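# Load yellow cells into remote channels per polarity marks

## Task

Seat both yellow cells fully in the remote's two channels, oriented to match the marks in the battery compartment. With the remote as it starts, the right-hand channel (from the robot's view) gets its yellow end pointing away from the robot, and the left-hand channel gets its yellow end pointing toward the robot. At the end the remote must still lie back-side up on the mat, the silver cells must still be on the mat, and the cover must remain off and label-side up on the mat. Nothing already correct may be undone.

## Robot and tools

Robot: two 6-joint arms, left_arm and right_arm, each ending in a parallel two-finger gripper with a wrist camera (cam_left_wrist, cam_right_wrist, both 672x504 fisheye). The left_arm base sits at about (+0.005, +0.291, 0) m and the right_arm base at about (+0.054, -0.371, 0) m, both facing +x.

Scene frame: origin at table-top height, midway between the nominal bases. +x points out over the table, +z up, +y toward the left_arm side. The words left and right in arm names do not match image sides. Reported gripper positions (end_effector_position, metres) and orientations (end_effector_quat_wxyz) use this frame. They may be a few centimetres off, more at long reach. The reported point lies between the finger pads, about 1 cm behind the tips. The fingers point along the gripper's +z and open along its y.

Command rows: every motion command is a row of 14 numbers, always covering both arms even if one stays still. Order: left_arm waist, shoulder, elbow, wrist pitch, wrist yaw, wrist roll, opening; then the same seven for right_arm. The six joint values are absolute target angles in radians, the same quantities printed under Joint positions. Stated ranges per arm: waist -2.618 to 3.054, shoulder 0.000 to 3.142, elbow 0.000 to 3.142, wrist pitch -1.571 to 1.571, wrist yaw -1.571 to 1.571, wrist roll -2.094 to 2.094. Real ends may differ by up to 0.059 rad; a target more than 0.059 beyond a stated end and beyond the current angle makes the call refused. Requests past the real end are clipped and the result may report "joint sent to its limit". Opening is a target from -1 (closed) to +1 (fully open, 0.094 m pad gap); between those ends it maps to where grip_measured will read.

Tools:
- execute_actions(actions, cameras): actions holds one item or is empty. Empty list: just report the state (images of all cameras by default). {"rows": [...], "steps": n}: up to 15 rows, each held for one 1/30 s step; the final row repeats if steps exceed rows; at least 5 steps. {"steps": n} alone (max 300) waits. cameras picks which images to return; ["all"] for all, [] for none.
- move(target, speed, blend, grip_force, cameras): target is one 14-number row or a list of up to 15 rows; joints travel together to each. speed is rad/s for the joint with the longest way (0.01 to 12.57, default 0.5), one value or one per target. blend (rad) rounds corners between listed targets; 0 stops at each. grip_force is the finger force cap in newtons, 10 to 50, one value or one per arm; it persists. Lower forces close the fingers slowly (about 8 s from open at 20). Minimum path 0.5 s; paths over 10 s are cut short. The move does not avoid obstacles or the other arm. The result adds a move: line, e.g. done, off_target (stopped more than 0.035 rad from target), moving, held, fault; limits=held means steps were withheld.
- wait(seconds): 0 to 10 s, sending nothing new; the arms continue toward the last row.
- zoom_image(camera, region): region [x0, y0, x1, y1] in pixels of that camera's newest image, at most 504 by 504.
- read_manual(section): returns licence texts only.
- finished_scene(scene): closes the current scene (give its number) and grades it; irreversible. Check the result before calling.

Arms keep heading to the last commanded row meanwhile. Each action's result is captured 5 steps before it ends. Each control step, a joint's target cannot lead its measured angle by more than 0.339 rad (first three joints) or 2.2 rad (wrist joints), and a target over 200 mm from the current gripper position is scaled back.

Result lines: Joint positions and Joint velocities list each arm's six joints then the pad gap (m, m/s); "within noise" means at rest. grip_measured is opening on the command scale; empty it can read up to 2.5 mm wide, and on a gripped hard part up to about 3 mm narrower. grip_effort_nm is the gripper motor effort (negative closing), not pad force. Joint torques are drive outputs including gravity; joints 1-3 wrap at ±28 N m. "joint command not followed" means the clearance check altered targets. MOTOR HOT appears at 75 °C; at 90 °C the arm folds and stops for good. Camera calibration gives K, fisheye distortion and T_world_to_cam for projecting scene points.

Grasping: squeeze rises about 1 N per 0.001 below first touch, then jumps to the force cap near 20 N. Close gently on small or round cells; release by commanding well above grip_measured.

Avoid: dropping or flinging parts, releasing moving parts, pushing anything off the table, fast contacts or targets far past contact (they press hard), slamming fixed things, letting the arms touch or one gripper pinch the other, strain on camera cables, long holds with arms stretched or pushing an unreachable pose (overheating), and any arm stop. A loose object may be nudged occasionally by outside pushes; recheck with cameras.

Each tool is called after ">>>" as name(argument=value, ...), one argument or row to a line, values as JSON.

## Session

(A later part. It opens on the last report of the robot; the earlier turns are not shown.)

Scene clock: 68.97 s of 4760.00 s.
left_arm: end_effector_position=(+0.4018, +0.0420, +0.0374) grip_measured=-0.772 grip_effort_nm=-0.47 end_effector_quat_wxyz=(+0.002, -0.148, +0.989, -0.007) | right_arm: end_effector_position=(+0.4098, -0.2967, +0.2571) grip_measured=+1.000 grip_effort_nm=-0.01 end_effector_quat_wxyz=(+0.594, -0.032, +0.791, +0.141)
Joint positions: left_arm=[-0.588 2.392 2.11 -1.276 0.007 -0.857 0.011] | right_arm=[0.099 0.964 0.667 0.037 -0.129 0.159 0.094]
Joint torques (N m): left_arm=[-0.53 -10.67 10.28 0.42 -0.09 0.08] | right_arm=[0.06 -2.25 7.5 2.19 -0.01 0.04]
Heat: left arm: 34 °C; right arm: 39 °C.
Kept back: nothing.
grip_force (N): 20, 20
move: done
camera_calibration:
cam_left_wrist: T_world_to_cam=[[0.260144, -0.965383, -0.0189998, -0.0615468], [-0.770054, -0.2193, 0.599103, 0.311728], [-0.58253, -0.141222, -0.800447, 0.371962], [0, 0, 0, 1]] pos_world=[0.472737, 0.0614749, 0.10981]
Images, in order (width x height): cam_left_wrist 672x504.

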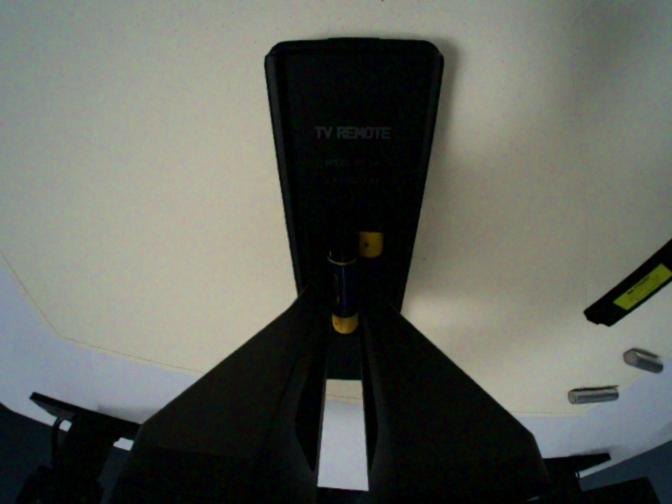

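>>> move(
  target=[-0.573, 2.423, 2.138, -1.298, 0, -0.851, -1, 0.099, 0.964, 0.667, 0.037, -0.129, 0.159, 1],
  speed=0.15,
  cameras=["cam_left_wrist"],
)

>>> zoom_image(
  camera="cam_left_wrist",
  region=[300, 200, 420, 320],
)

Scene clock: 70.20 s of 4760.00 s.
left_arm: end_effector_position=(+0.4020, +0.0456, +0.0373) grip_measured=-0.772 grip_effort_nm=-0.47 end_effector_quat_wxyz=(+0.000, -0.152, +0.988, -0.005) | right_arm: end_effector_position=(+0.4098, -0.2967, +0.2571) grip_measured=+1.000 grip_effort_nm=-0.01 end_effector_quat_wxyz=(+0.594, -0.032, +0.791, +0.141)
Joint positions: left_arm=[-0.581 2.392 2.11 -1.283 0.008 -0.857 0.011] | right_arm=[0.099 0.964 0.667 0.037 -0.129 0.159 0.094]
Joint torques (N m): left_arm=[0.62 -10.65 10.15 0.15 -0.08 0.06] | right_arm=[0.06 -2.25 7.5 2.19 -0.02 0.04]
Heat: left arm: 34 °C; right arm: 39 °C.
Kept back: nothing.
grip_force (N): 20, 20
move: done
camera_calibration:
cam_left_wrist: T_world_to_cam=[[0.26659, -0.963517, -0.0237768, -0.060662], [-0.764891, -0.226514, 0.60302, 0.310798], [-0.586406, -0.142572, -0.797371, 0.374054], [0, 0, 0, 1]] pos_world=[0.473246, 0.0652808, 0.1094]
Images, in order (width x height): cam_left_wrist 672x504.

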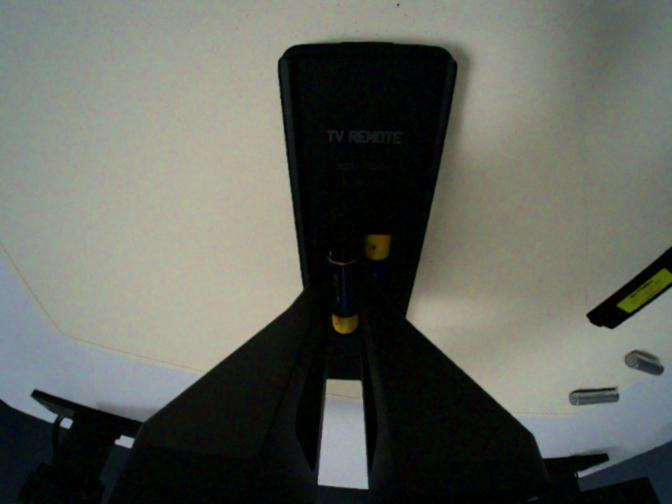

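Scaled by 4.200 from the camera's 672x504 image, which has a finer 960x720 frame.

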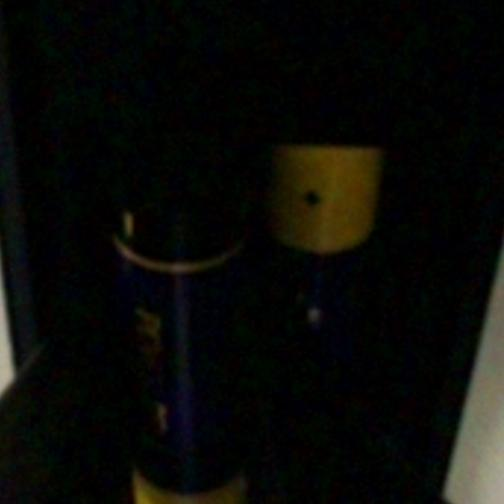

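>>> execute_actions(
  actions=[
    {"rows":[[-0.575,2.42,2.135,-1.296,0,-0.851,-0.775,0.099,0.964,0.667,0.037,-0.129,0.159,1],[-0.575,2.42,2.135,-1.296,0,-0.851,-0.77,0.099,0.964,0.667,0.037,-0.129,0.159,1],[-0.575,2.42,2.135,-1.296,0,-0.851,-0.765,0.099,0.964,0.667,0.037,-0.129,0.159,1],[-0.575,2.42,2.135,-1.296,0,-0.851,-0.76,0.099,0.964,0.667,0.037,-0.129,0.159,1],[-0.575,2.42,2.135,-1.296,0,-0.851,-0.755,0.099,0.964,0.667,0.037,-0.129,0.159,1],[-0.575,2.42,2.135,-1.296,0,-0.851,-0.75,0.099,0.964,0.667,0.037,-0.129,0.159,1],[-0.575,2.42,2.135,-1.296,0,-0.851,-0.745,0.099,0.964,0.667,0.037,-0.129,0.159,1],[-0.575,2.42,2.135,-1.296,0,-0.851,-0.74,0.099,0.964,0.667,0.037,-0.129,0.159,1],[-0.575,2.42,2.135,-1.296,0,-0.851,-0.735,0.099,0.964,0.667,0.037,-0.129,0.159,1],[-0.575,2.42,2.135,-1.296,0,-0.851,-0.73,0.099,0.964,0.667,0.037,-0.129,0.159,1],[-0.575,2.42,2.135,-1.296,0,-0.851,-0.725,0.099,0.964,0.667,0.037,-0.129,0.159,1],[-0.575,2.42,2.135,-1.296,0,-0.851,-0.72,0.099,0.964,0.667,0.037,-0.129,0.159,1],[-0.575,2.42,2.135,-1.296,0,-0.851,-0.71,0.099,0.964,0.667,0.037,-0.129,0.159,1],[-0.575,2.42,2.135,-1.296,0,-0.851,-0.70,0.099,0.964,0.667,0.037,-0.129,0.159,1]]},
  ],
)

>>> execute_actions(
  actions=[],
  cameras=["cam_left_wrist"],
)

>>> zoom_image(
  camera="cam_left_wrist",
  region=[240, 150, 440, 350],
)

Scene clock: 70.90 s of 4760.00 s.
left_arm: end_effector_position=(+0.4020, +0.0456, +0.0373) grip_measured=-0.735 grip_effort_nm=0.15 end_effector_quat_wxyz=(+0.000, -0.152, +0.988, -0.005) | right_arm: end_effector_position=(+0.4098, -0.2967, +0.2571) grip_measured=+1.000 grip_effort_nm=-0.01 end_effector_quat_wxyz=(+0.594, -0.032, +0.791, +0.141)
Joint positions: left_arm=[-0.581 2.392 2.11 -1.283 0.008 -0.857 0.012] | right_arm=[0.099 0.964 0.667 0.037 -0.129 0.159 0.094]
Joint velocities: left_arm=[-0.012 -0.007 -0.007 -0.022 -0.007 0.007 0.005] | right_arm=[within noise]
Joint torques (N m): left_arm=[0.36 -10.86 9.78 0.15 -0.09 0.06] | right_arm=[0.06 -2.25 7.5 2.19 -0.01 0.04]
Heat: left arm: 34 °C; right arm: 39 °C.
Steps of this call (1-11: nothing new was sent; 12-21: this action's first 10). Readings (joint positions of left_arm | right_arm):
12: [-0.581 2.392 2.110 -1.283 0.008 -0.857] | [0.099 0.964 0.667 0.037 -0.129 0.159]
13: [-0.581 2.392 2.110 -1.283 0.008 -0.857] | [0.099 0.964 0.667 0.037 -0.129 0.159]
15: [-0.581 2.392 2.110 -1.283 0.008 -0.857] | [0.099 0.964 0.667 0.037 -0.129 0.159]
19: [-0.581 2.392 2.110 -1.283 0.008 -0.857] | [0.099 0.964 0.667 0.037 -0.129 0.159]
21: the state above
grip_force (N): 20, 20

Scene clock: 71.07 s of 4760.00 s.
left_arm: end_effector_position=(+0.4020, +0.0456, +0.0373) grip_measured=-0.704 grip_effort_nm=0.16 end_effector_quat_wxyz=(+0.000, -0.152, +0.988, -0.005) | right_arm: end_effector_position=(+0.4098, -0.2967, +0.2571) grip_measured=+1.000 grip_effort_nm=-0.01 end_effector_quat_wxyz=(+0.594, -0.032, +0.791, +0.141)
Joint positions: left_arm=[-0.581 2.392 2.11 -1.283 0.008 -0.857 0.014] | right_arm=[0.099 0.964 0.667 0.037 -0.129 0.159 0.094]
Joint velocities: within noise
Joint torques (N m): left_arm=[0.49 -10.93 9.88 0.2 -0.07 0.09] | right_arm=[0.06 -2.26 7.49 2.19 -0.02 0.04]
Motor temperatures (°C): left_arm=[25 30 34 26 23 23 28] | right_arm=[27 23 35 39 24 25 22]
Heat: left arm: 34 °C; right arm: 39 °C.
Steps of this call (1-5: your previous action's last 5). Readings (joint positions of left_arm | right_arm):
1: [-0.581 2.392 2.110 -1.283 0.008 -0.857] | [0.099 0.964 0.667 0.037 -0.129 0.159]
2: [-0.581 2.392 2.110 -1.283 0.008 -0.857] | [0.099 0.964 0.667 0.037 -0.129 0.159]
4: [-0.581 2.392 2.110 -1.283 0.008 -0.857] | [0.099 0.964 0.667 0.037 -0.129 0.159]
5: the state above
grip_force (N): 20, 20
camera_calibration:
cam_left_wrist: T_world_to_cam=[[0.26659, -0.963517, -0.0237768, -0.060662], [-0.764891, -0.226514, 0.60302, 0.310798], [-0.586406, -0.142572, -0.797371, 0.374054], [0, 0, 0, 1]] pos_world=[0.473246, 0.0652808, 0.1094]
Images, in order (width x height): cam_left_wrist 672x504.

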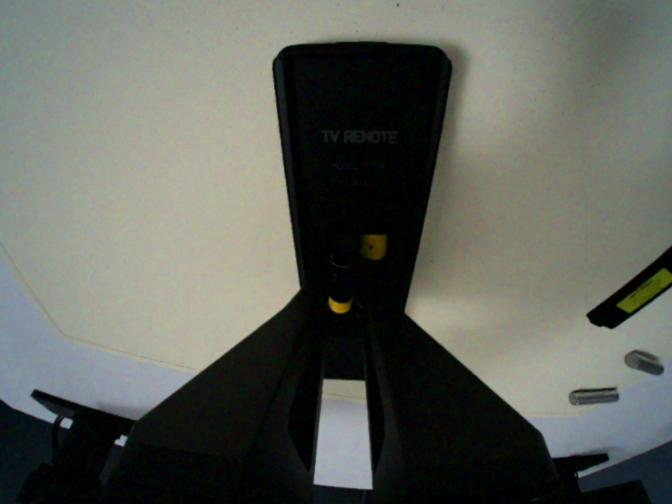

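Scaled by 2.520 from the camera's 672x504 image, which has a finer 960x720 frame.

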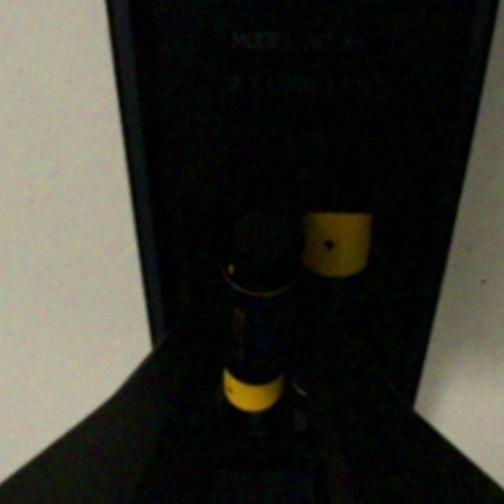

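>>> move(
  target=[
    [-0.575, 2.42, 2.135, -1.296, 0, -0.851, -0.62, 0.099, 0.964, 0.667, 0.037, -0.129, 0.159, 1],
    [-0.575, 2.40, 2.27, -1.42, 0, -0.851, -0.5, 0.099, 0.964, 0.667, 0.037, -0.129, 0.159, 1],
  ],
  speed=0.3,
  cameras=["cam_left_wrist"],
)

>>> zoom_image(
  camera="cam_left_wrist",
  region=[280, 160, 420, 300],
)

Scene clock: 73.50 s of 4760.00 s.
left_arm: end_effector_position=(+0.4036, +0.0444, +0.0720) grip_measured=-0.503 grip_effort_nm=0.16 end_effector_quat_wxyz=(+0.004, -0.151, +0.988, -0.009) | right_arm: end_effector_position=(+0.4098, -0.2967, +0.2571) grip_measured=+1.000 grip_effort_nm=-0.01 end_effector_quat_wxyz=(+0.594, -0.032, +0.791, +0.141)
Joint positions: left_arm=[-0.581 2.392 2.248 -1.409 0.008 -0.856 0.023] | right_arm=[0.099 0.964 0.667 0.037 -0.129 0.159 0.094]
Joint torques (N m): left_arm=[0.42 -12.63 9.59 0.21 -0.08 0.07] | right_arm=[0.06 -2.25 7.5 2.19 -0.01 0.04]
Heat: left arm: 35 °C; right arm: 40 °C.
Kept back: nothing.
grip_force (N): 20, 20
move: done
camera_calibration:
cam_left_wrist: T_world_to_cam=[[0.266407, -0.963742, -0.0151379, -0.0618971], [-0.770722, -0.222429, 0.597088, 0.293517], [-0.578806, -0.147401, -0.802033, 0.399991], [0, 0, 0, 1]] pos_world=[0.474227, 0.0645928, 0.144614]
Images, in order (width x height): cam_left_wrist 672x504.

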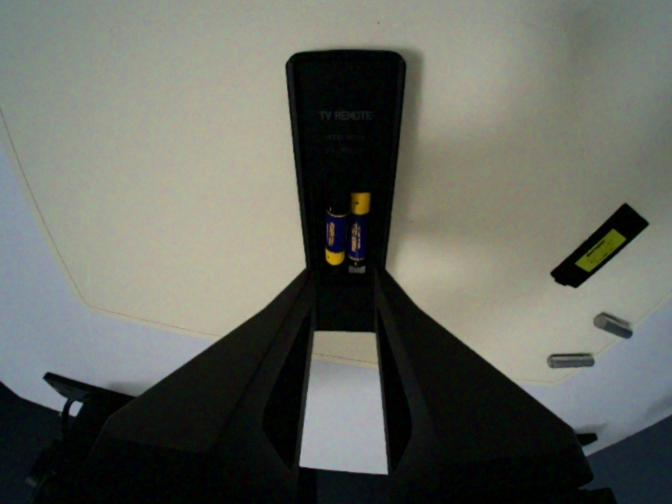

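Scaled by 3.600 from the camera's 672x504 image, which has a finer 960x720 frame.

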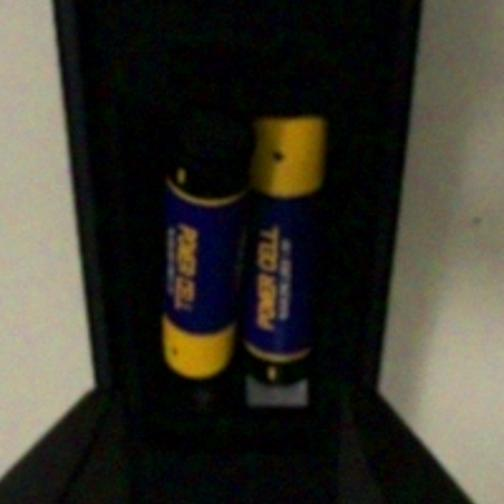

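>>> move(
  target=[
    [-0.575, 2.40, 2.27, -1.42, 0, -0.851, -1, 0.099, 0.964, 0.667, 0.037, -0.129, 0.159, 1],
    [-0.548, 2.475, 2.262, -1.362, 0, -0.808, -1, 0.099, 0.964, 0.667, 0.037, -0.129, 0.159, 1],
  ],
  speed=0.3,
  cameras=["cam_left_wrist"],
)

>>> zoom_image(
  camera="cam_left_wrist",
  region=[260, 160, 420, 320],
)

Scene clock: 77.63 s of 4760.00 s.
left_arm: end_effector_position=(+0.4132, +0.0548, +0.0464) grip_measured=-0.986 grip_effort_nm=-0.47 end_effector_quat_wxyz=(-0.008, -0.145, +0.989, +0.001) | right_arm: end_effector_position=(+0.4098, -0.2967, +0.2571) grip_measured=+1.000 grip_effort_nm=-0.01 end_effector_quat_wxyz=(+0.594, -0.032, +0.791, +0.141)
Joint positions: left_arm=[-0.551 2.449 2.248 -1.384 0.008 -0.815 0.001] | right_arm=[0.099 0.964 0.667 0.037 -0.129 0.159 0.094]
Joint torques (N m): left_arm=[0.12 -11.56 8.72 0.49 -0.06 0.09] | right_arm=[0.06 -2.25 7.49 2.19 -0.02 0.04]
Heat: left arm: 35 °C; right arm: 40 °C.
Kept back: nothing.
grip_force (N): 20, 20
move: done
camera_calibration:
cam_left_wrist: T_world_to_cam=[[0.253916, -0.966494, -0.0376357, -0.0484844], [-0.757194, -0.222838, 0.614003, 0.312111], [-0.601817, -0.127407, -0.788406, 0.394385], [0, 0, 0, 1]] pos_world=[0.485987, 0.0729381, 0.117473]
Images, in order (width x height): cam_left_wrist 672x504.

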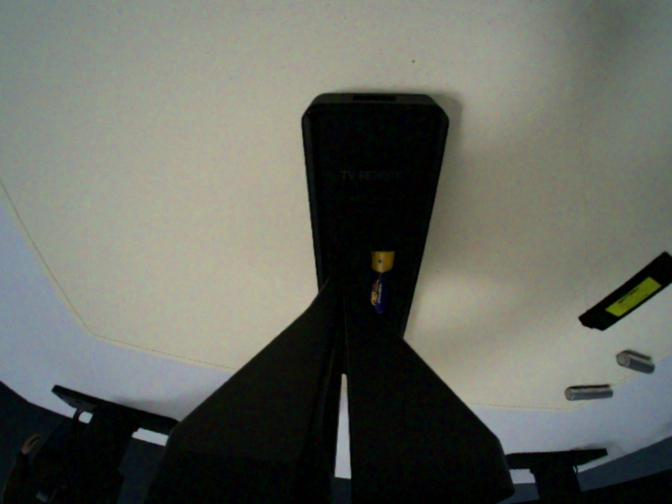

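Scaled by 3.150 from the camera's 672x504 image, which has a finer 960x720 frame.

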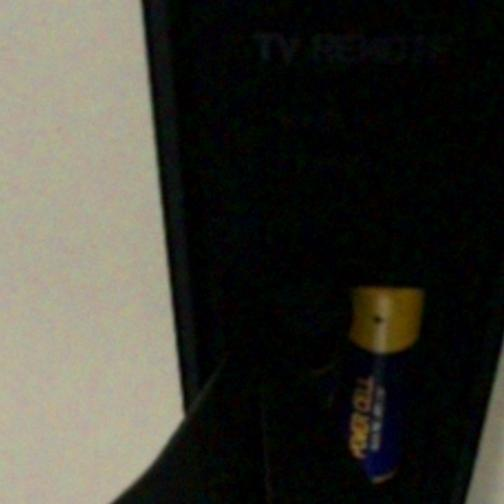

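>>> move(
  target=[-0.561, 2.475, 2.238, -1.345, 0, -0.808, -1, 0.099, 0.964, 0.667, 0.037, -0.129, 0.159, 1],
  speed=0.2,
)

>>> move(
  target=[-0.561, 2.475, 2.215, -1.327, 0, -0.808, -1, 0.099, 0.964, 0.667, 0.037, -0.129, 0.159, 1],
  speed=0.1,
  cameras=["cam_left_wrist"],
)

>>> zoom_image(
  camera="cam_left_wrist",
  region=[260, 160, 420, 320],
)

Scene clock: 78.83 s of 4760.00 s.
left_arm: end_effector_position=(+0.4137, +0.0545, +0.0464) grip_measured=-0.986 grip_effort_nm=-0.47 end_effector_quat_wxyz=(-0.007, -0.145, +0.989, +0.000) | right_arm: end_effector_position=(+0.4098, -0.2967, +0.2571) grip_measured=+1.000 grip_effort_nm=-0.01 end_effector_quat_wxyz=(+0.594, -0.032, +0.791, +0.141)
Joint positions: left_arm=[-0.551 2.449 2.248 -1.381 0.008 -0.814 0.001] | right_arm=[0.099 0.964 0.667 0.037 -0.129 0.159 0.094]
Joint torques (N m): left_arm=[-0.73 -11.43 6.39 0.63 -0.05 0.09] | right_arm=[0.06 -2.25 7.5 2.19 -0.02 0.04]
Heat: left arm: 35 °C; right arm: 40 °C.
Kept back: nothing.
grip_force (N): 20, 20
move: off_target (left_arm); left_arm: the wrist pitch is farthest, 0.036 rad from its target

Scene clock: 79.97 s of 4760.00 s.
left_arm: end_effector_position=(+0.4157, +0.0472, +0.0456) grip_measured=-0.986 grip_effort_nm=-0.47 end_effector_quat_wxyz=(-0.001, -0.141, +0.990, -0.009) | right_arm: end_effector_position=(+0.4098, -0.2967, +0.2571) grip_measured=+1.000 grip_effort_nm=-0.01 end_effector_quat_wxyz=(+0.594, -0.032, +0.791, +0.141)
Joint positions: left_arm=[-0.559 2.449 2.245 -1.357 0.017 -0.814 0.001] | right_arm=[0.099 0.964 0.667 0.037 -0.129 0.159 0.094]
Joint torques (N m): left_arm=[-0.2 -11.52 4.53 0.62 -0.16 0.09] | right_arm=[0.06 -2.25 7.5 2.19 -0.02 0.04]
Heat: left arm: 35 °C; right arm: 40 °C.
Kept back: nothing.
grip_force (N): 20, 20
move: done
camera_calibration:
cam_left_wrist: T_world_to_cam=[[0.245863, -0.969187, -0.0150846, -0.0540518], [-0.768973, -0.2045, 0.60569, 0.317188], [-0.590112, -0.137317, -0.795557, 0.3902], [0, 0, 0, 1]] pos_world=[0.48746, 0.0660596, 0.117493]
Images, in order (width x height): cam_left_wrist 672x504.

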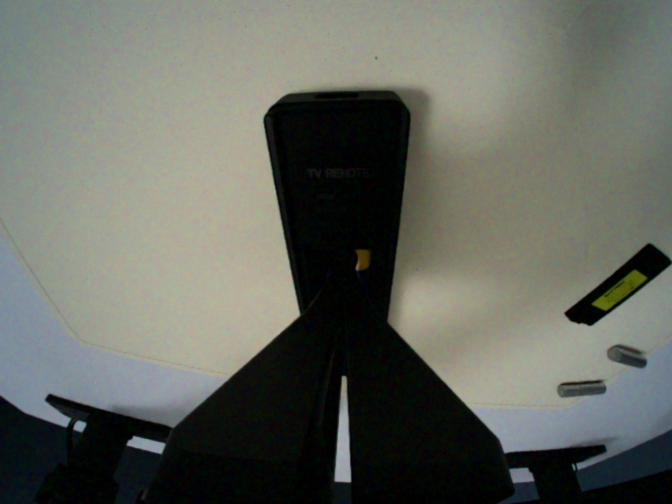

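Scaled by 3.150 from the camera's 672x504 image, which has a finer 960x720 frame.

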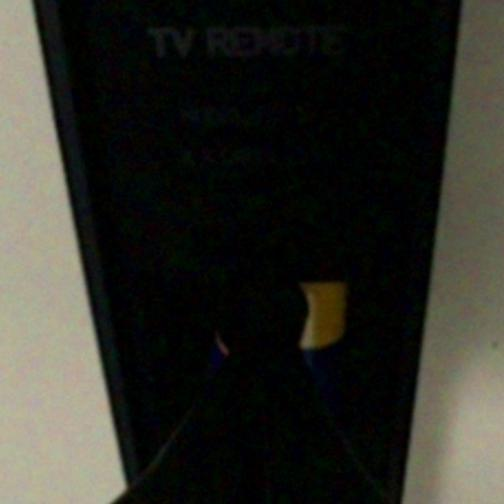

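>>> move(
  target=[
    [-0.561, 2.455, 2.32, -1.45, 0, -0.808, -1, 0.099, 0.964, 0.667, 0.037, -0.129, 0.159, 1],
    [-0.57, 2.36, 2.27, -1.42, 0, -0.83, -0.5, 0.099, 0.964, 0.667, 0.037, -0.129, 0.159, 1],
  ],
  speed=0.3,
  cameras=["cam_left_wrist"],
)

>>> zoom_image(
  camera="cam_left_wrist",
  region=[280, 160, 420, 300],
)

Scene clock: 82.73 s of 4760.00 s.
left_arm: end_effector_position=(+0.4092, +0.0497, +0.0802) grip_measured=-0.503 grip_effort_nm=0.16 end_effector_quat_wxyz=(+0.007, -0.143, +0.990, -0.015) | right_arm: end_effector_position=(+0.4098, -0.2967, +0.2571) grip_measured=+1.000 grip_effort_nm=-0.01 end_effector_quat_wxyz=(+0.594, -0.032, +0.791, +0.141)
Joint positions: left_arm=[-0.563 2.393 2.282 -1.431 0.014 -0.822 0.023] | right_arm=[0.099 0.964 0.667 0.037 -0.129 0.159 0.094]
Joint torques (N m): left_arm=[-0.54 -16.47 6.23 0.46 -0.13 -0.08] | right_arm=[0.06 -2.25 7.49 2.19 -0.02 0.04]
Heat: left arm: 35 °C; right arm: 40 °C.
Kept back: nothing.
grip_force (N): 20, 20
move: done
camera_calibration:
cam_left_wrist: T_world_to_cam=[[0.25053, -0.968103, -0.00327134, -0.0524628], [-0.778761, -0.203536, 0.593384, 0.296635], [-0.575123, -0.146113, -0.804913, 0.409252], [0, 0, 0, 1]] pos_world=[0.479521, 0.0693834, 0.153222]
Images, in order (width x height): cam_left_wrist 672x504.

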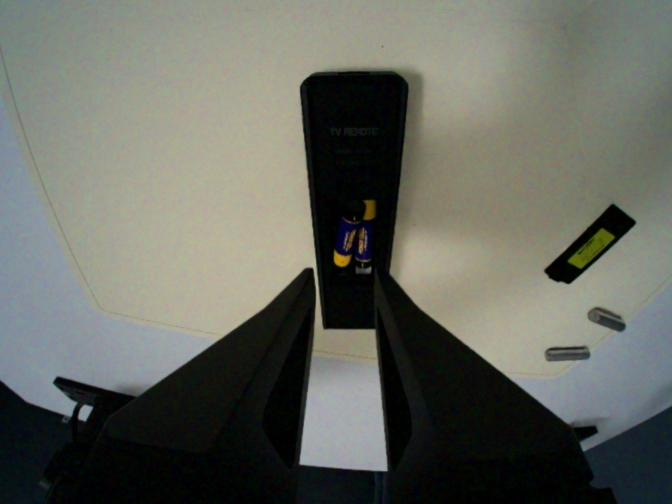

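Scaled by 3.600 from the camera's 672x504 image, which has a finer 960x720 frame.

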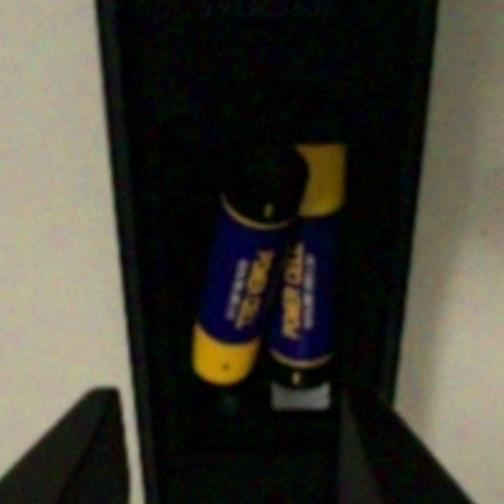

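>>> move(
  target=[-0.576, 2.508, 2.338, -1.396, 0, -0.642, -0.66, 0.099, 0.964, 0.667, 0.037, -0.129, 0.159, 1],
  speed=0.3,
  cameras=["cam_left_wrist"],
)

>>> zoom_image(
  camera="cam_left_wrist",
  region=[260, 160, 420, 320],
)

Scene clock: 84.73 s of 4760.00 s.
left_arm: end_effector_position=(+0.4144, +0.0433, +0.0467) grip_measured=-0.657 grip_effort_nm=-0.15 end_effector_quat_wxyz=(-0.007, -0.054, +0.999, -0.003) | right_arm: end_effector_position=(+0.4098, -0.2967, +0.2571) grip_measured=+1.000 grip_effort_nm=-0.01 end_effector_quat_wxyz=(+0.594, -0.032, +0.791, +0.141)
Joint positions: left_arm=[-0.569 2.484 2.313 -1.407 0.013 -0.649 0.016] | right_arm=[0.099 0.964 0.667 0.037 -0.129 0.159 0.094]
Joint torques (N m): left_arm=[-0.54 -11.79 9.83 0.39 -0.11 0.11] | right_arm=[0.06 -2.25 7.5 2.19 -0.02 0.04]
Heat: left arm: 35 °C; right arm: 40 °C.
Kept back: nothing.
grip_force (N): 20, 20
move: done
camera_calibration:
cam_left_wrist: T_world_to_cam=[[0.0735076, -0.996909, -0.027742, 0.0156756], [-0.786723, -0.0750604, 0.612726, 0.31616], [-0.612914, -0.0232147, -0.789808, 0.393971], [0, 0, 0, 1]] pos_world=[0.489048, 0.0485042, 0.117877]
Images, in order (width x height): cam_left_wrist 672x504.

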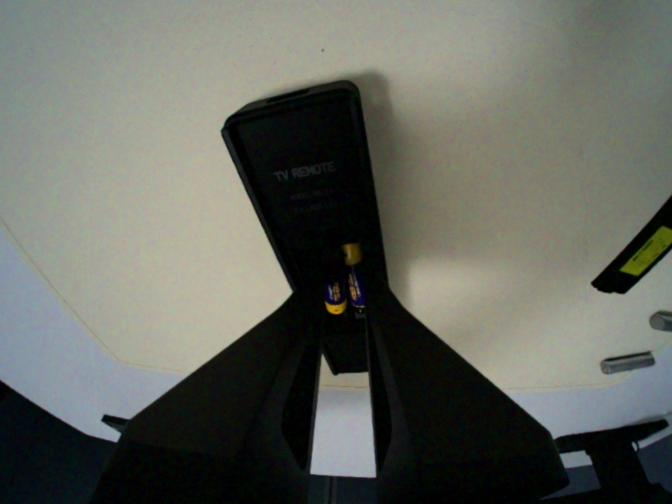

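Scaled by 3.150 from the camera's 672x504 image, which has a finer 960x720 frame.

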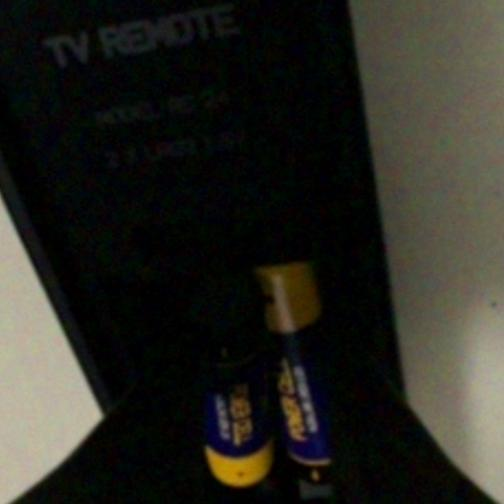

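>>> move(
  target=[
    [-0.556, 2.508, 2.33, -1.40, 0, -0.642, -0.66, 0.099, 0.964, 0.667, 0.037, -0.129, 0.159, 1],
    [-0.556, 2.508, 2.270, -1.362, 0, -0.642, -0.66, 0.099, 0.964, 0.667, 0.037, -0.129, 0.159, 1],
  ],
  speed=0.2,
  cameras=["cam_left_wrist"],
)

>>> zoom_image(
  camera="cam_left_wrist",
  region=[260, 190, 420, 350],
)

Scene clock: 86.97 s of 4760.00 s.
left_arm: end_effector_position=(+0.4168, +0.0462, +0.0385) grip_measured=-0.657 grip_effort_nm=-0.15 end_effector_quat_wxyz=(-0.007, -0.058, +0.998, -0.003) | right_arm: end_effector_position=(+0.4098, -0.2967, +0.2571) grip_measured=+1.000 grip_effort_nm=-0.01 end_effector_quat_wxyz=(+0.594, -0.032, +0.791, +0.141)
Joint positions: left_arm=[-0.562 2.484 2.28 -1.375 0.012 -0.648 0.016] | right_arm=[0.099 0.964 0.667 0.037 -0.129 0.159 0.094]
Joint torques (N m): left_arm=[0.38 -11.81 6.3 0.38 -0.12 0.07] | right_arm=[0.06 -2.25 7.49 2.19 -0.02 0.04]
Heat: left arm: 35 °C; right arm: 40 °C.
Kept back: nothing.
grip_force (N): 20, 20
move: done
camera_calibration:
cam_left_wrist: T_world_to_cam=[[0.0802816, -0.996374, -0.0281617, 0.0153709], [-0.786663, -0.0806845, 0.612088, 0.323579], [-0.612141, -0.0269856, -0.790288, 0.388851], [0, 0, 0, 1]] pos_world=[0.491346, 0.0519164, 0.109678]
Images, in order (width x height): cam_left_wrist 672x504.

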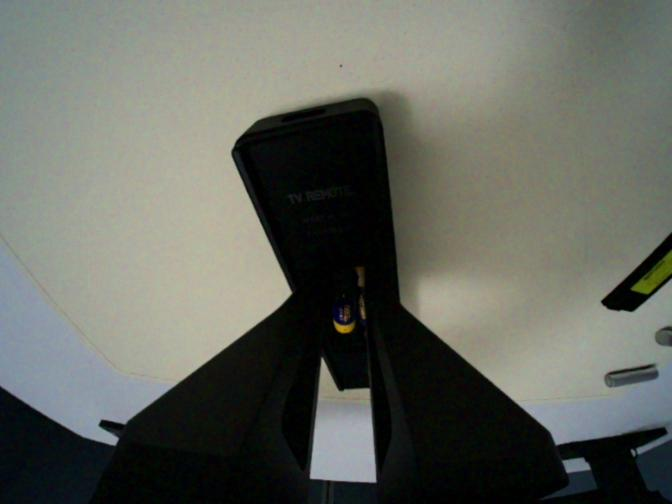

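Scaled by 3.150 from the camera's 672x504 image, which has a finer 960x720 frame.

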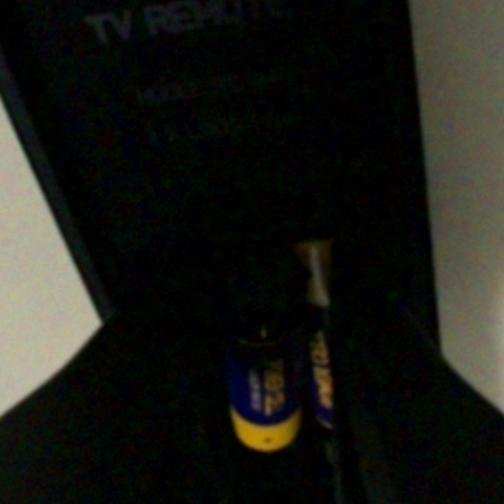

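>>> move(
  target=[-0.556, 2.508, 2.248, -1.341, 0, -0.642, -0.66, 0.099, 0.964, 0.667, 0.037, -0.129, 0.159, 1],
  speed=0.15,
  cameras=["cam_left_wrist"],
)

>>> zoom_image(
  camera="cam_left_wrist",
  region=[260, 190, 420, 350],
)

Scene clock: 87.90 s of 4760.00 s.
left_arm: end_effector_position=(+0.4167, +0.0466, +0.0363) grip_measured=-0.657 grip_effort_nm=-0.15 end_effector_quat_wxyz=(-0.007, -0.058, +0.998, -0.002) | right_arm: end_effector_position=(+0.4098, -0.2967, +0.2571) grip_measured=+1.000 grip_effort_nm=-0.01 end_effector_quat_wxyz=(+0.594, -0.032, +0.791, +0.141)
Joint positions: left_arm=[-0.562 2.484 2.272 -1.367 0.011 -0.648 0.016] | right_arm=[0.099 0.964 0.667 0.037 -0.129 0.159 0.094]
Joint torques (N m): left_arm=[0.32 -11.86 5.07 0.53 -0.08 0.09] | right_arm=[0.05 -2.25 7.5 2.19 -0.02 0.04]
Heat: left arm: 35 °C; right arm: 40 °C.
Kept back: nothing.
grip_force (N): 20, 20
move: done
camera_calibration:
cam_left_wrist: T_world_to_cam=[[0.080296, -0.996312, -0.0302626, 0.0158272], [-0.786289, -0.0819709, 0.612397, 0.324723], [-0.612619, -0.0253779, -0.789971, 0.387176], [0, 0, 0, 1]] pos_world=[0.491247, 0.0522124, 0.107477]
Images, in order (width x height): cam_left_wrist 672x504.

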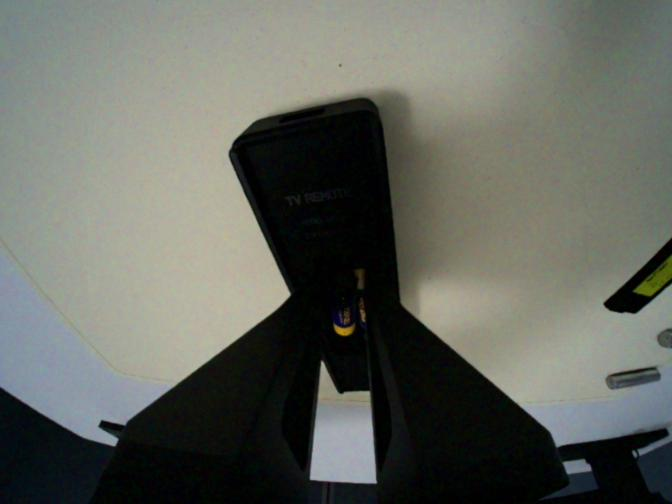

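Scaled by 3.150 from the camera's 672x504 image, which has a finer 960x720 frame.

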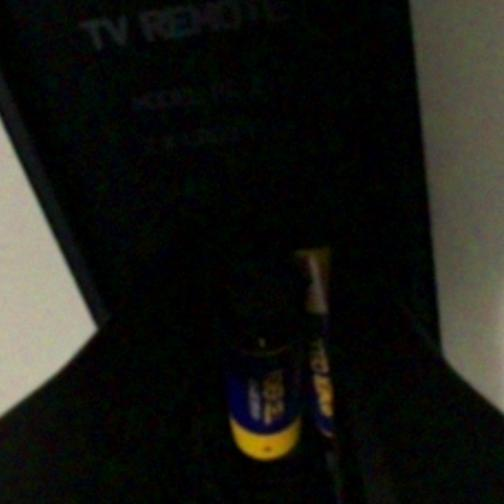

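Close on it, holding.

>>> move(
  target=[-0.558, 2.505, 2.26, -1.355, 0, -0.645, -1, 0.099, 0.964, 0.667, 0.037, -0.129, 0.159, 1],
  speed=0.15,
  cameras=["cam_left_wrist"],
)

>>> zoom_image(
  camera="cam_left_wrist",
  region=[260, 190, 420, 350],
)

Scene clock: 88.87 s of 4760.00 s.
left_arm: end_effector_position=(+0.4167, +0.0469, +0.0363) grip_measured=-0.772 grip_effort_nm=-0.44 end_effector_quat_wxyz=(-0.007, -0.058, +0.998, -0.001) | right_arm: end_effector_position=(+0.4098, -0.2967, +0.2571) grip_measured=+1.000 grip_effort_nm=-0.01 end_effector_quat_wxyz=(+0.594, -0.032, +0.791, +0.141)
Joint positions: left_arm=[-0.562 2.484 2.272 -1.368 0.009 -0.648 0.011] | right_arm=[0.099 0.964 0.667 0.037 -0.129 0.159 0.094]
Joint torques (N m): left_arm=[0.25 -12.11 6.24 0.4 -0.09 0.05] | right_arm=[0.06 -2.25 7.5 2.19 -0.02 0.04]
Heat: left arm: 35 °C; right arm: 41 °C.
Kept back: nothing.
grip_force (N): 20, 20
move: done
camera_calibration:
cam_left_wrist: T_world_to_cam=[[0.080304, -0.996276, -0.031381, 0.0160391], [-0.786452, -0.0826712, 0.612094, 0.324879], [-0.612409, -0.0244739, -0.790162, 0.387049], [0, 0, 0, 1]] pos_world=[0.491246, 0.0523101, 0.107478]
Images, in order (width x height): cam_left_wrist 672x504.

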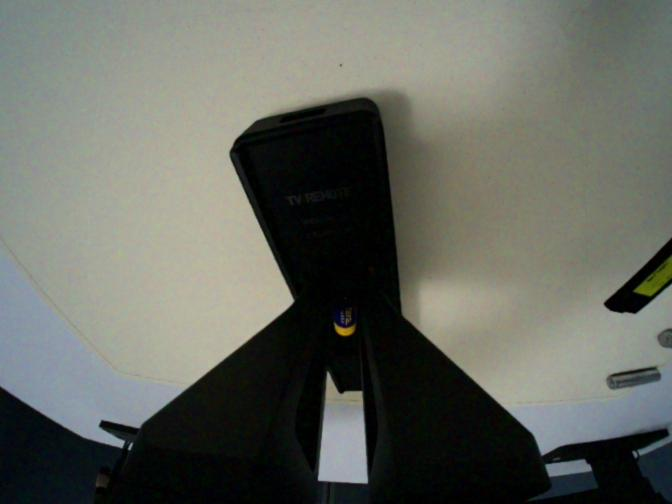

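Scaled by 3.150 from the camera's 672x504 image, which has a finer 960x720 frame.

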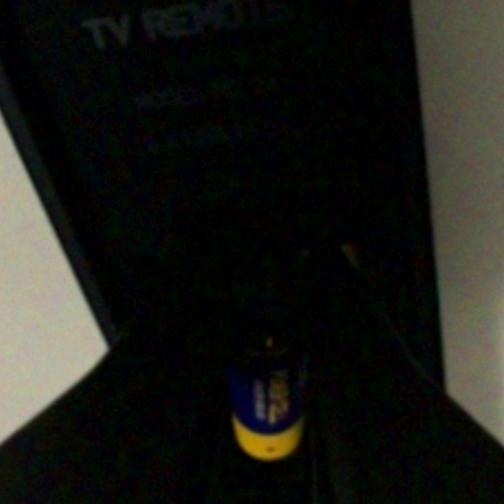

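>>> move(
  target=[
    [-0.558, 2.505, 2.345, -1.435, 0, -0.645, -1, 0.099, 0.964, 0.667, 0.037, -0.129, 0.159, 1],
    [-0.558, 2.47, 2.33, -1.435, 0, -0.82, -1, 0.099, 0.964, 0.667, 0.037, -0.129, 0.159, 1],
  ],
  speed=0.3,
  cameras=["cam_left_wrist"],
)

>>> zoom_image(
  camera="cam_left_wrist",
  region=[260, 190, 420, 350],
)

Scene clock: 91.40 s of 4760.00 s.
left_arm: end_effector_position=(+0.4148, +0.0480, +0.0490) grip_measured=-0.773 grip_effort_nm=-0.47 end_effector_quat_wxyz=(-0.009, -0.139, +0.990, +0.001) | right_arm: end_effector_position=(+0.4098, -0.2967, +0.2571) grip_measured=+1.000 grip_effort_nm=-0.01 end_effector_quat_wxyz=(+0.594, -0.032, +0.791, +0.141)
Joint positions: left_arm=[-0.562 2.484 2.322 -1.424 0.009 -0.811 0.011] | right_arm=[0.099 0.964 0.667 0.037 -0.129 0.159 0.094]
Joint torques (N m): left_arm=[0.25 -15.32 8.06 0.13 -0.11 -0.1] | right_arm=[0.06 -2.25 7.5 2.19 -0.02 0.04]
Heat: left arm: 35 °C; right arm: 41 °C.
Kept back: nothing.
grip_force (N): 20, 20
move: done
camera_calibration:
cam_left_wrist: T_world_to_cam=[[0.240543, -0.969889, -0.0381265, -0.0496387], [-0.758789, -0.212392, 0.615734, 0.310234], [-0.605292, -0.11918, -0.787031, 0.397422], [0, 0, 0, 1]] pos_world=[0.487899, 0.0651122, 0.119869]
Images, in order (width x height): cam_left_wrist 672x504.

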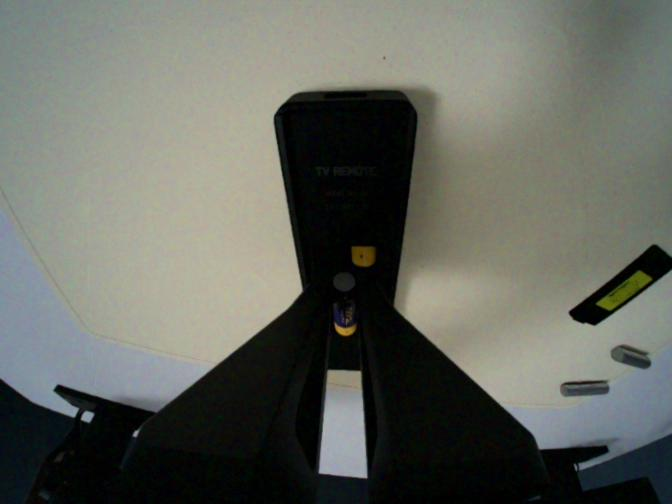

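Scaled by 3.150 from the camera's 672x504 image, which has a finer 960x720 frame.

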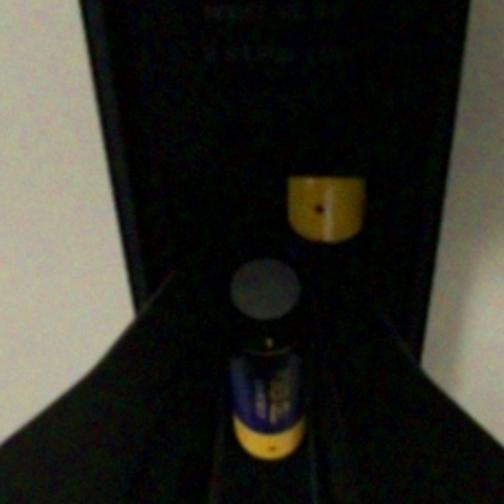

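>>> move(
  target=[-0.573, 2.372, 2.156, -1.312, 0, -0.822, -1, 0.099, 0.964, 0.667, 0.037, -0.129, 0.159, 1],
  speed=0.3,
  cameras=["cam_left_wrist"],
)

>>> zoom_image(
  camera="cam_left_wrist",
  region=[260, 190, 420, 350],
)

Scene clock: 93.30 s of 4760.00 s.
left_arm: end_effector_position=(+0.4082, +0.0504, +0.0415) grip_measured=-0.773 grip_effort_nm=-0.47 end_effector_quat_wxyz=(-0.003, -0.139, +0.990, -0.004) | right_arm: end_effector_position=(+0.4098, -0.2967, +0.2571) grip_measured=+1.000 grip_effort_nm=-0.01 end_effector_quat_wxyz=(+0.594, -0.032, +0.791, +0.141)
Joint positions: left_arm=[-0.564 2.416 2.168 -1.324 0.009 -0.814 0.011] | right_arm=[0.099 0.964 0.667 0.037 -0.129 0.159 0.094]
Joint torques (N m): left_arm=[-0.73 -17.61 6.2 0.39 -0.1 -0.06] | right_arm=[0.05 -2.25 7.49 2.19 -0.02 0.04]
Heat: left arm: 35 °C; right arm: 41 °C.
Kept back: nothing.
grip_force (N): 20, 20
move: off_target (left_arm); left_arm: the shoulder is farthest, 0.044 rad from its target
camera_calibration:
cam_left_wrist: T_world_to_cam=[[0.241356, -0.970056, -0.0271755, -0.046776], [-0.766916, -0.207823, 0.607165, 0.313838], [-0.594632, -0.125702, -0.794111, 0.384094], [0, 0, 0, 1]] pos_world=[0.480372, 0.0681287, 0.11319]
Images, in order (width x height): cam_left_wrist 672x504.

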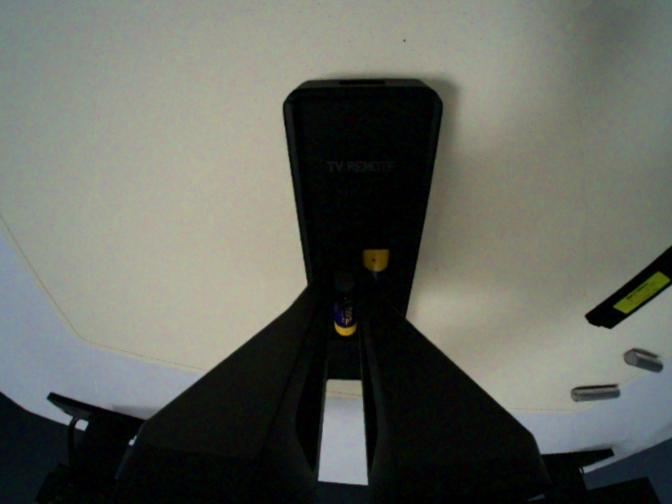

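Scaled by 3.150 from the camera's 672x504 image, which has a finer 960x720 frame.

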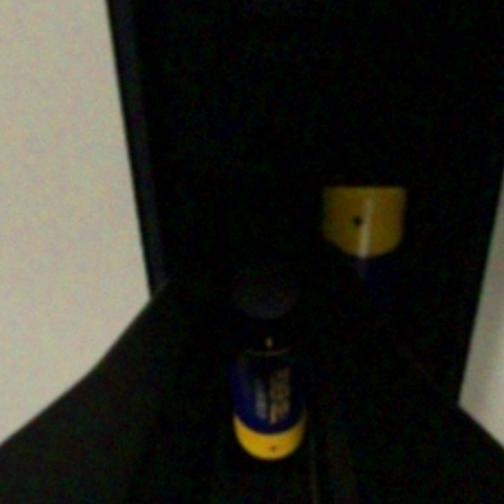

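>>> move(
  target=[-0.573, 2.372, 2.142, -1.312, 0, -0.822, -1, 0.099, 0.964, 0.667, 0.037, -0.129, 0.159, 1],
  speed=0.15,
  cameras=["cam_left_wrist"],
)

>>> zoom_image(
  camera="cam_left_wrist",
  region=[260, 190, 420, 350],
)

Scene clock: 94.27 s of 4760.00 s.
left_arm: end_effector_position=(+0.4074, +0.0509, +0.0395) grip_measured=-0.773 grip_effort_nm=-0.47 end_effector_quat_wxyz=(-0.004, -0.139, +0.990, -0.003) | right_arm: end_effector_position=(+0.4098, -0.2967, +0.2571) grip_measured=+1.000 grip_effort_nm=-0.01 end_effector_quat_wxyz=(+0.594, -0.032, +0.791, +0.141)
Joint positions: left_arm=[-0.564 2.414 2.157 -1.317 0.009 -0.814 0.011] | right_arm=[0.099 0.964 0.667 0.037 -0.129 0.159 0.094]
Joint torques (N m): left_arm=[-0.68 -17.46 5.98 0.32 -0.1 -0.07] | right_arm=[0.06 -2.25 7.5 2.19 -0.02 0.04]
Heat: left arm: 35 °C; right arm: 41 °C.
Kept back: nothing.
grip_force (N): 20, 20
move: off_target (left_arm); left_arm: the shoulder is farthest, 0.042 rad from its target
camera_calibration:
cam_left_wrist: T_world_to_cam=[[0.241329, -0.970014, -0.028882, -0.0460797], [-0.765749, -0.208624, 0.608362, 0.314026], [-0.596145, -0.124699, -0.793134, 0.382608], [0, 0, 0, 1]] pos_world=[0.479676, 0.0685262, 0.111087]
Images, in order (width x height): cam_left_wrist 672x504.

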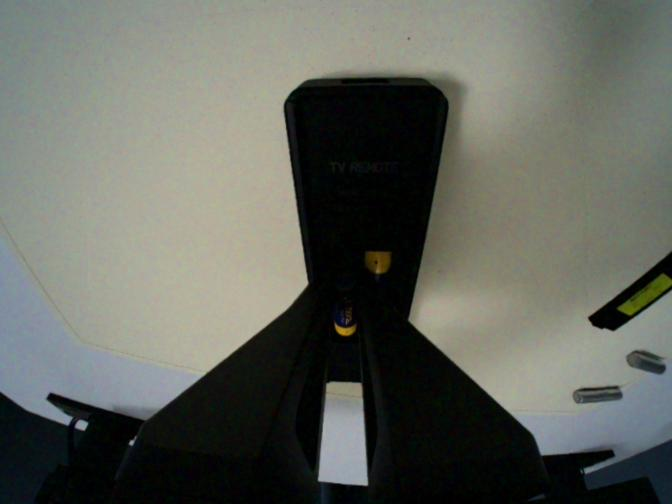

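Scaled by 3.150 from the camera's 672x504 image, which has a finer 960x720 frame.

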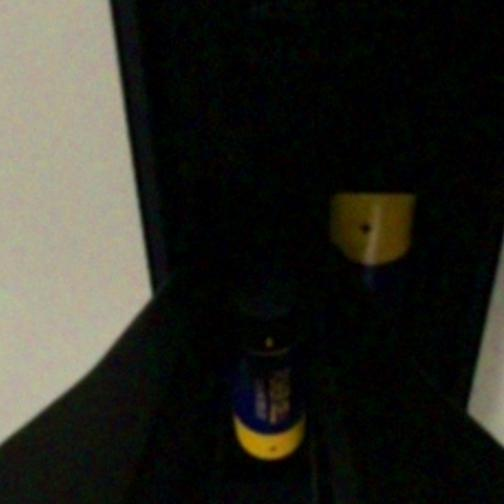

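>>> move(
  target=[-0.573, 2.372, 2.142, -1.340, 0, -0.822, -1, 0.099, 0.964, 0.667, 0.037, -0.129, 0.159, 1],
  speed=0.15,
  cameras=["cam_left_wrist"],
)

>>> zoom_image(
  camera="cam_left_wrist",
  region=[260, 190, 420, 350],
)

Scene clock: 95.23 s of 4760.00 s.
left_arm: end_effector_position=(+0.4073, +0.0510, +0.0395) grip_measured=-0.773 grip_effort_nm=-0.47 end_effector_quat_wxyz=(-0.004, -0.139, +0.990, -0.003) | right_arm: end_effector_position=(+0.4098, -0.2967, +0.2571) grip_measured=+1.000 grip_effort_nm=-0.01 end_effector_quat_wxyz=(+0.594, -0.032, +0.791, +0.141)
Joint positions: left_arm=[-0.564 2.414 2.157 -1.317 0.009 -0.814 0.011] | right_arm=[0.099 0.964 0.667 0.037 -0.129 0.159 0.094]
Joint torques (N m): left_arm=[-0.65 -17.44 5.9 0.05 -0.1 -0.07] | right_arm=[0.06 -2.25 7.5 2.19 -0.02 0.04]
Heat: left arm: 35 °C; right arm: 41 °C.
Kept back: nothing.
grip_force (N): 20, 20
move: off_target (left_arm); left_arm: the shoulder is farthest, 0.042 rad from its target
camera_calibration:
cam_left_wrist: T_world_to_cam=[[0.24133, -0.970006, -0.029106, -0.0460323], [-0.765519, -0.208718, 0.608619, 0.313818], [-0.596439, -0.124597, -0.792928, 0.38266], [0, 0, 0, 1]] pos_world=[0.479577, 0.068526, 0.111087]
Images, in order (width x height): cam_left_wrist 672x504.

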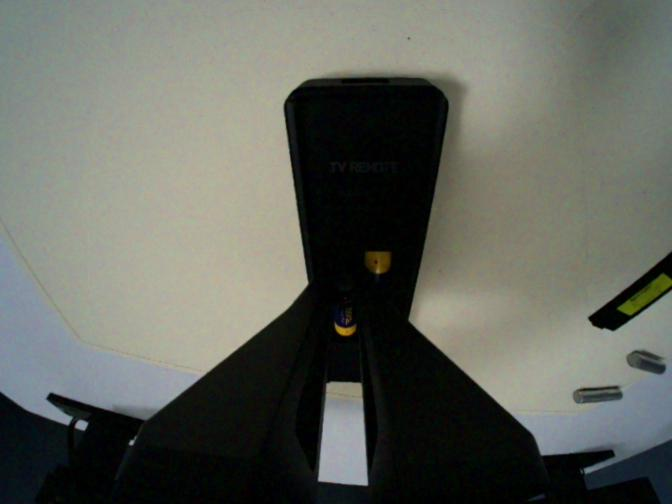

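Scaled by 3.150 from the camera's 672x504 image, which has a finer 960x720 frame.

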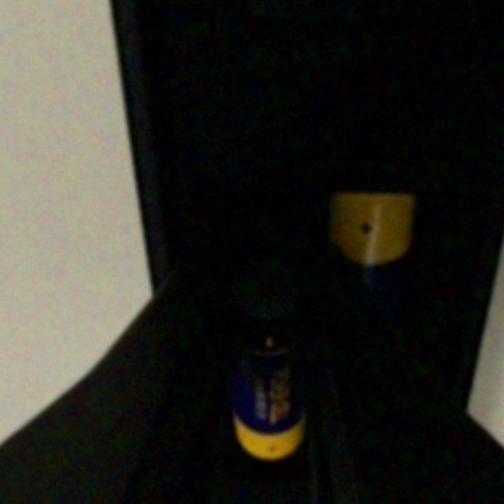

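Not started; push the wrist a bit more.

>>> move(
  target=[-0.573, 2.372, 2.138, -1.349, 0, -0.822, -1, 0.099, 0.964, 0.667, 0.037, -0.129, 0.159, 1],
  speed=0.15,
  cameras=["cam_left_wrist"],
)

>>> zoom_image(
  camera="cam_left_wrist",
  region=[260, 190, 420, 350],
)

Scene clock: 96.17 s of 4760.00 s.
left_arm: end_effector_position=(+0.4072, +0.0510, +0.0395) grip_measured=-0.773 grip_effort_nm=-0.47 end_effector_quat_wxyz=(-0.004, -0.139, +0.990, -0.003) | right_arm: end_effector_position=(+0.4098, -0.2967, +0.2571) grip_measured=+1.000 grip_effort_nm=-0.01 end_effector_quat_wxyz=(+0.594, -0.032, +0.791, +0.141)
Joint positions: left_arm=[-0.564 2.414 2.157 -1.318 0.009 -0.814 0.011] | right_arm=[0.099 0.964 0.667 0.037 -0.129 0.159 0.094]
Joint torques (N m): left_arm=[-0.68 -17.43 5.59 -0.04 -0.09 -0.06] | right_arm=[0.06 -2.25 7.5 2.19 -0.02 0.04]
Heat: left arm: 35 °C; right arm: 41 °C.
Kept back: nothing.
grip_force (N): 20, 20
move: off_target (left_arm); left_arm: the shoulder is farthest, 0.042 rad from its target
camera_calibration:
cam_left_wrist: T_world_to_cam=[[0.241285, -0.970009, -0.0293856, -0.0458829], [-0.765348, -0.208819, 0.6088, 0.313744], [-0.596678, -0.124404, -0.79278, 0.382757], [0, 0, 0, 1]] pos_world=[0.479577, 0.0686255, 0.111086]
Images, in order (width x height): cam_left_wrist 672x504.

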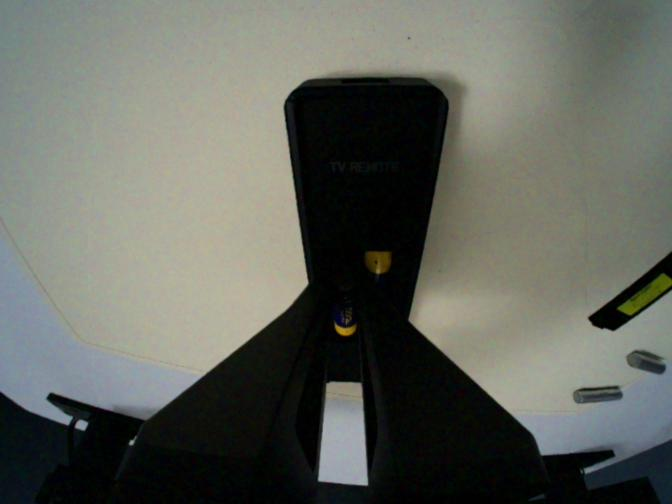

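Scaled by 3.150 from the camera's 672x504 image, which has a finer 960x720 frame.

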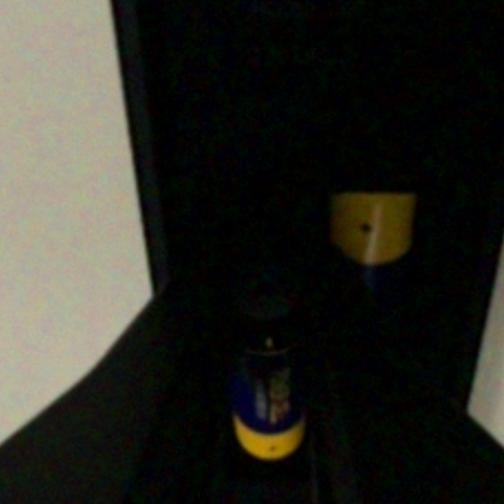

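>>> move(
  target=[-0.573, 2.372, 2.138, -1.372, 0, -0.822, -1, 0.099, 0.964, 0.667, 0.037, -0.129, 0.159, 1],
  speed=0.1,
)

Scene clock: 97.47 s of 4760.00 s.
left_arm: end_effector_position=(+0.4002, +0.0552, +0.0395) grip_measured=-0.773 grip_effort_nm=-0.47 end_effector_quat_wxyz=(-0.017, -0.139, +0.990, +0.007) | right_arm: end_effector_position=(+0.4098, -0.2967, +0.2571) grip_measured=+1.000 grip_effort_nm=-0.01 end_effector_quat_wxyz=(+0.594, -0.032, +0.791, +0.141)
Joint positions: left_arm=[-0.564 2.413 2.155 -1.348 0.009 -0.815 0.011] | right_arm=[0.099 0.964 0.667 0.037 -0.129 0.159 0.094]
Joint torques (N m): left_arm=[-0.64 -17.33 5.68 -0.02 -0.1 -0.07] | right_arm=[0.06 -2.25 7.5 2.19 -0.02 0.04]
Heat: left arm: 35 °C; right arm: 41 °C.
Kept back: nothing.
grip_force (N): 20, 20
move: off_target (left_arm); left_arm: the shoulder is farthest, 0.041 rad from its target


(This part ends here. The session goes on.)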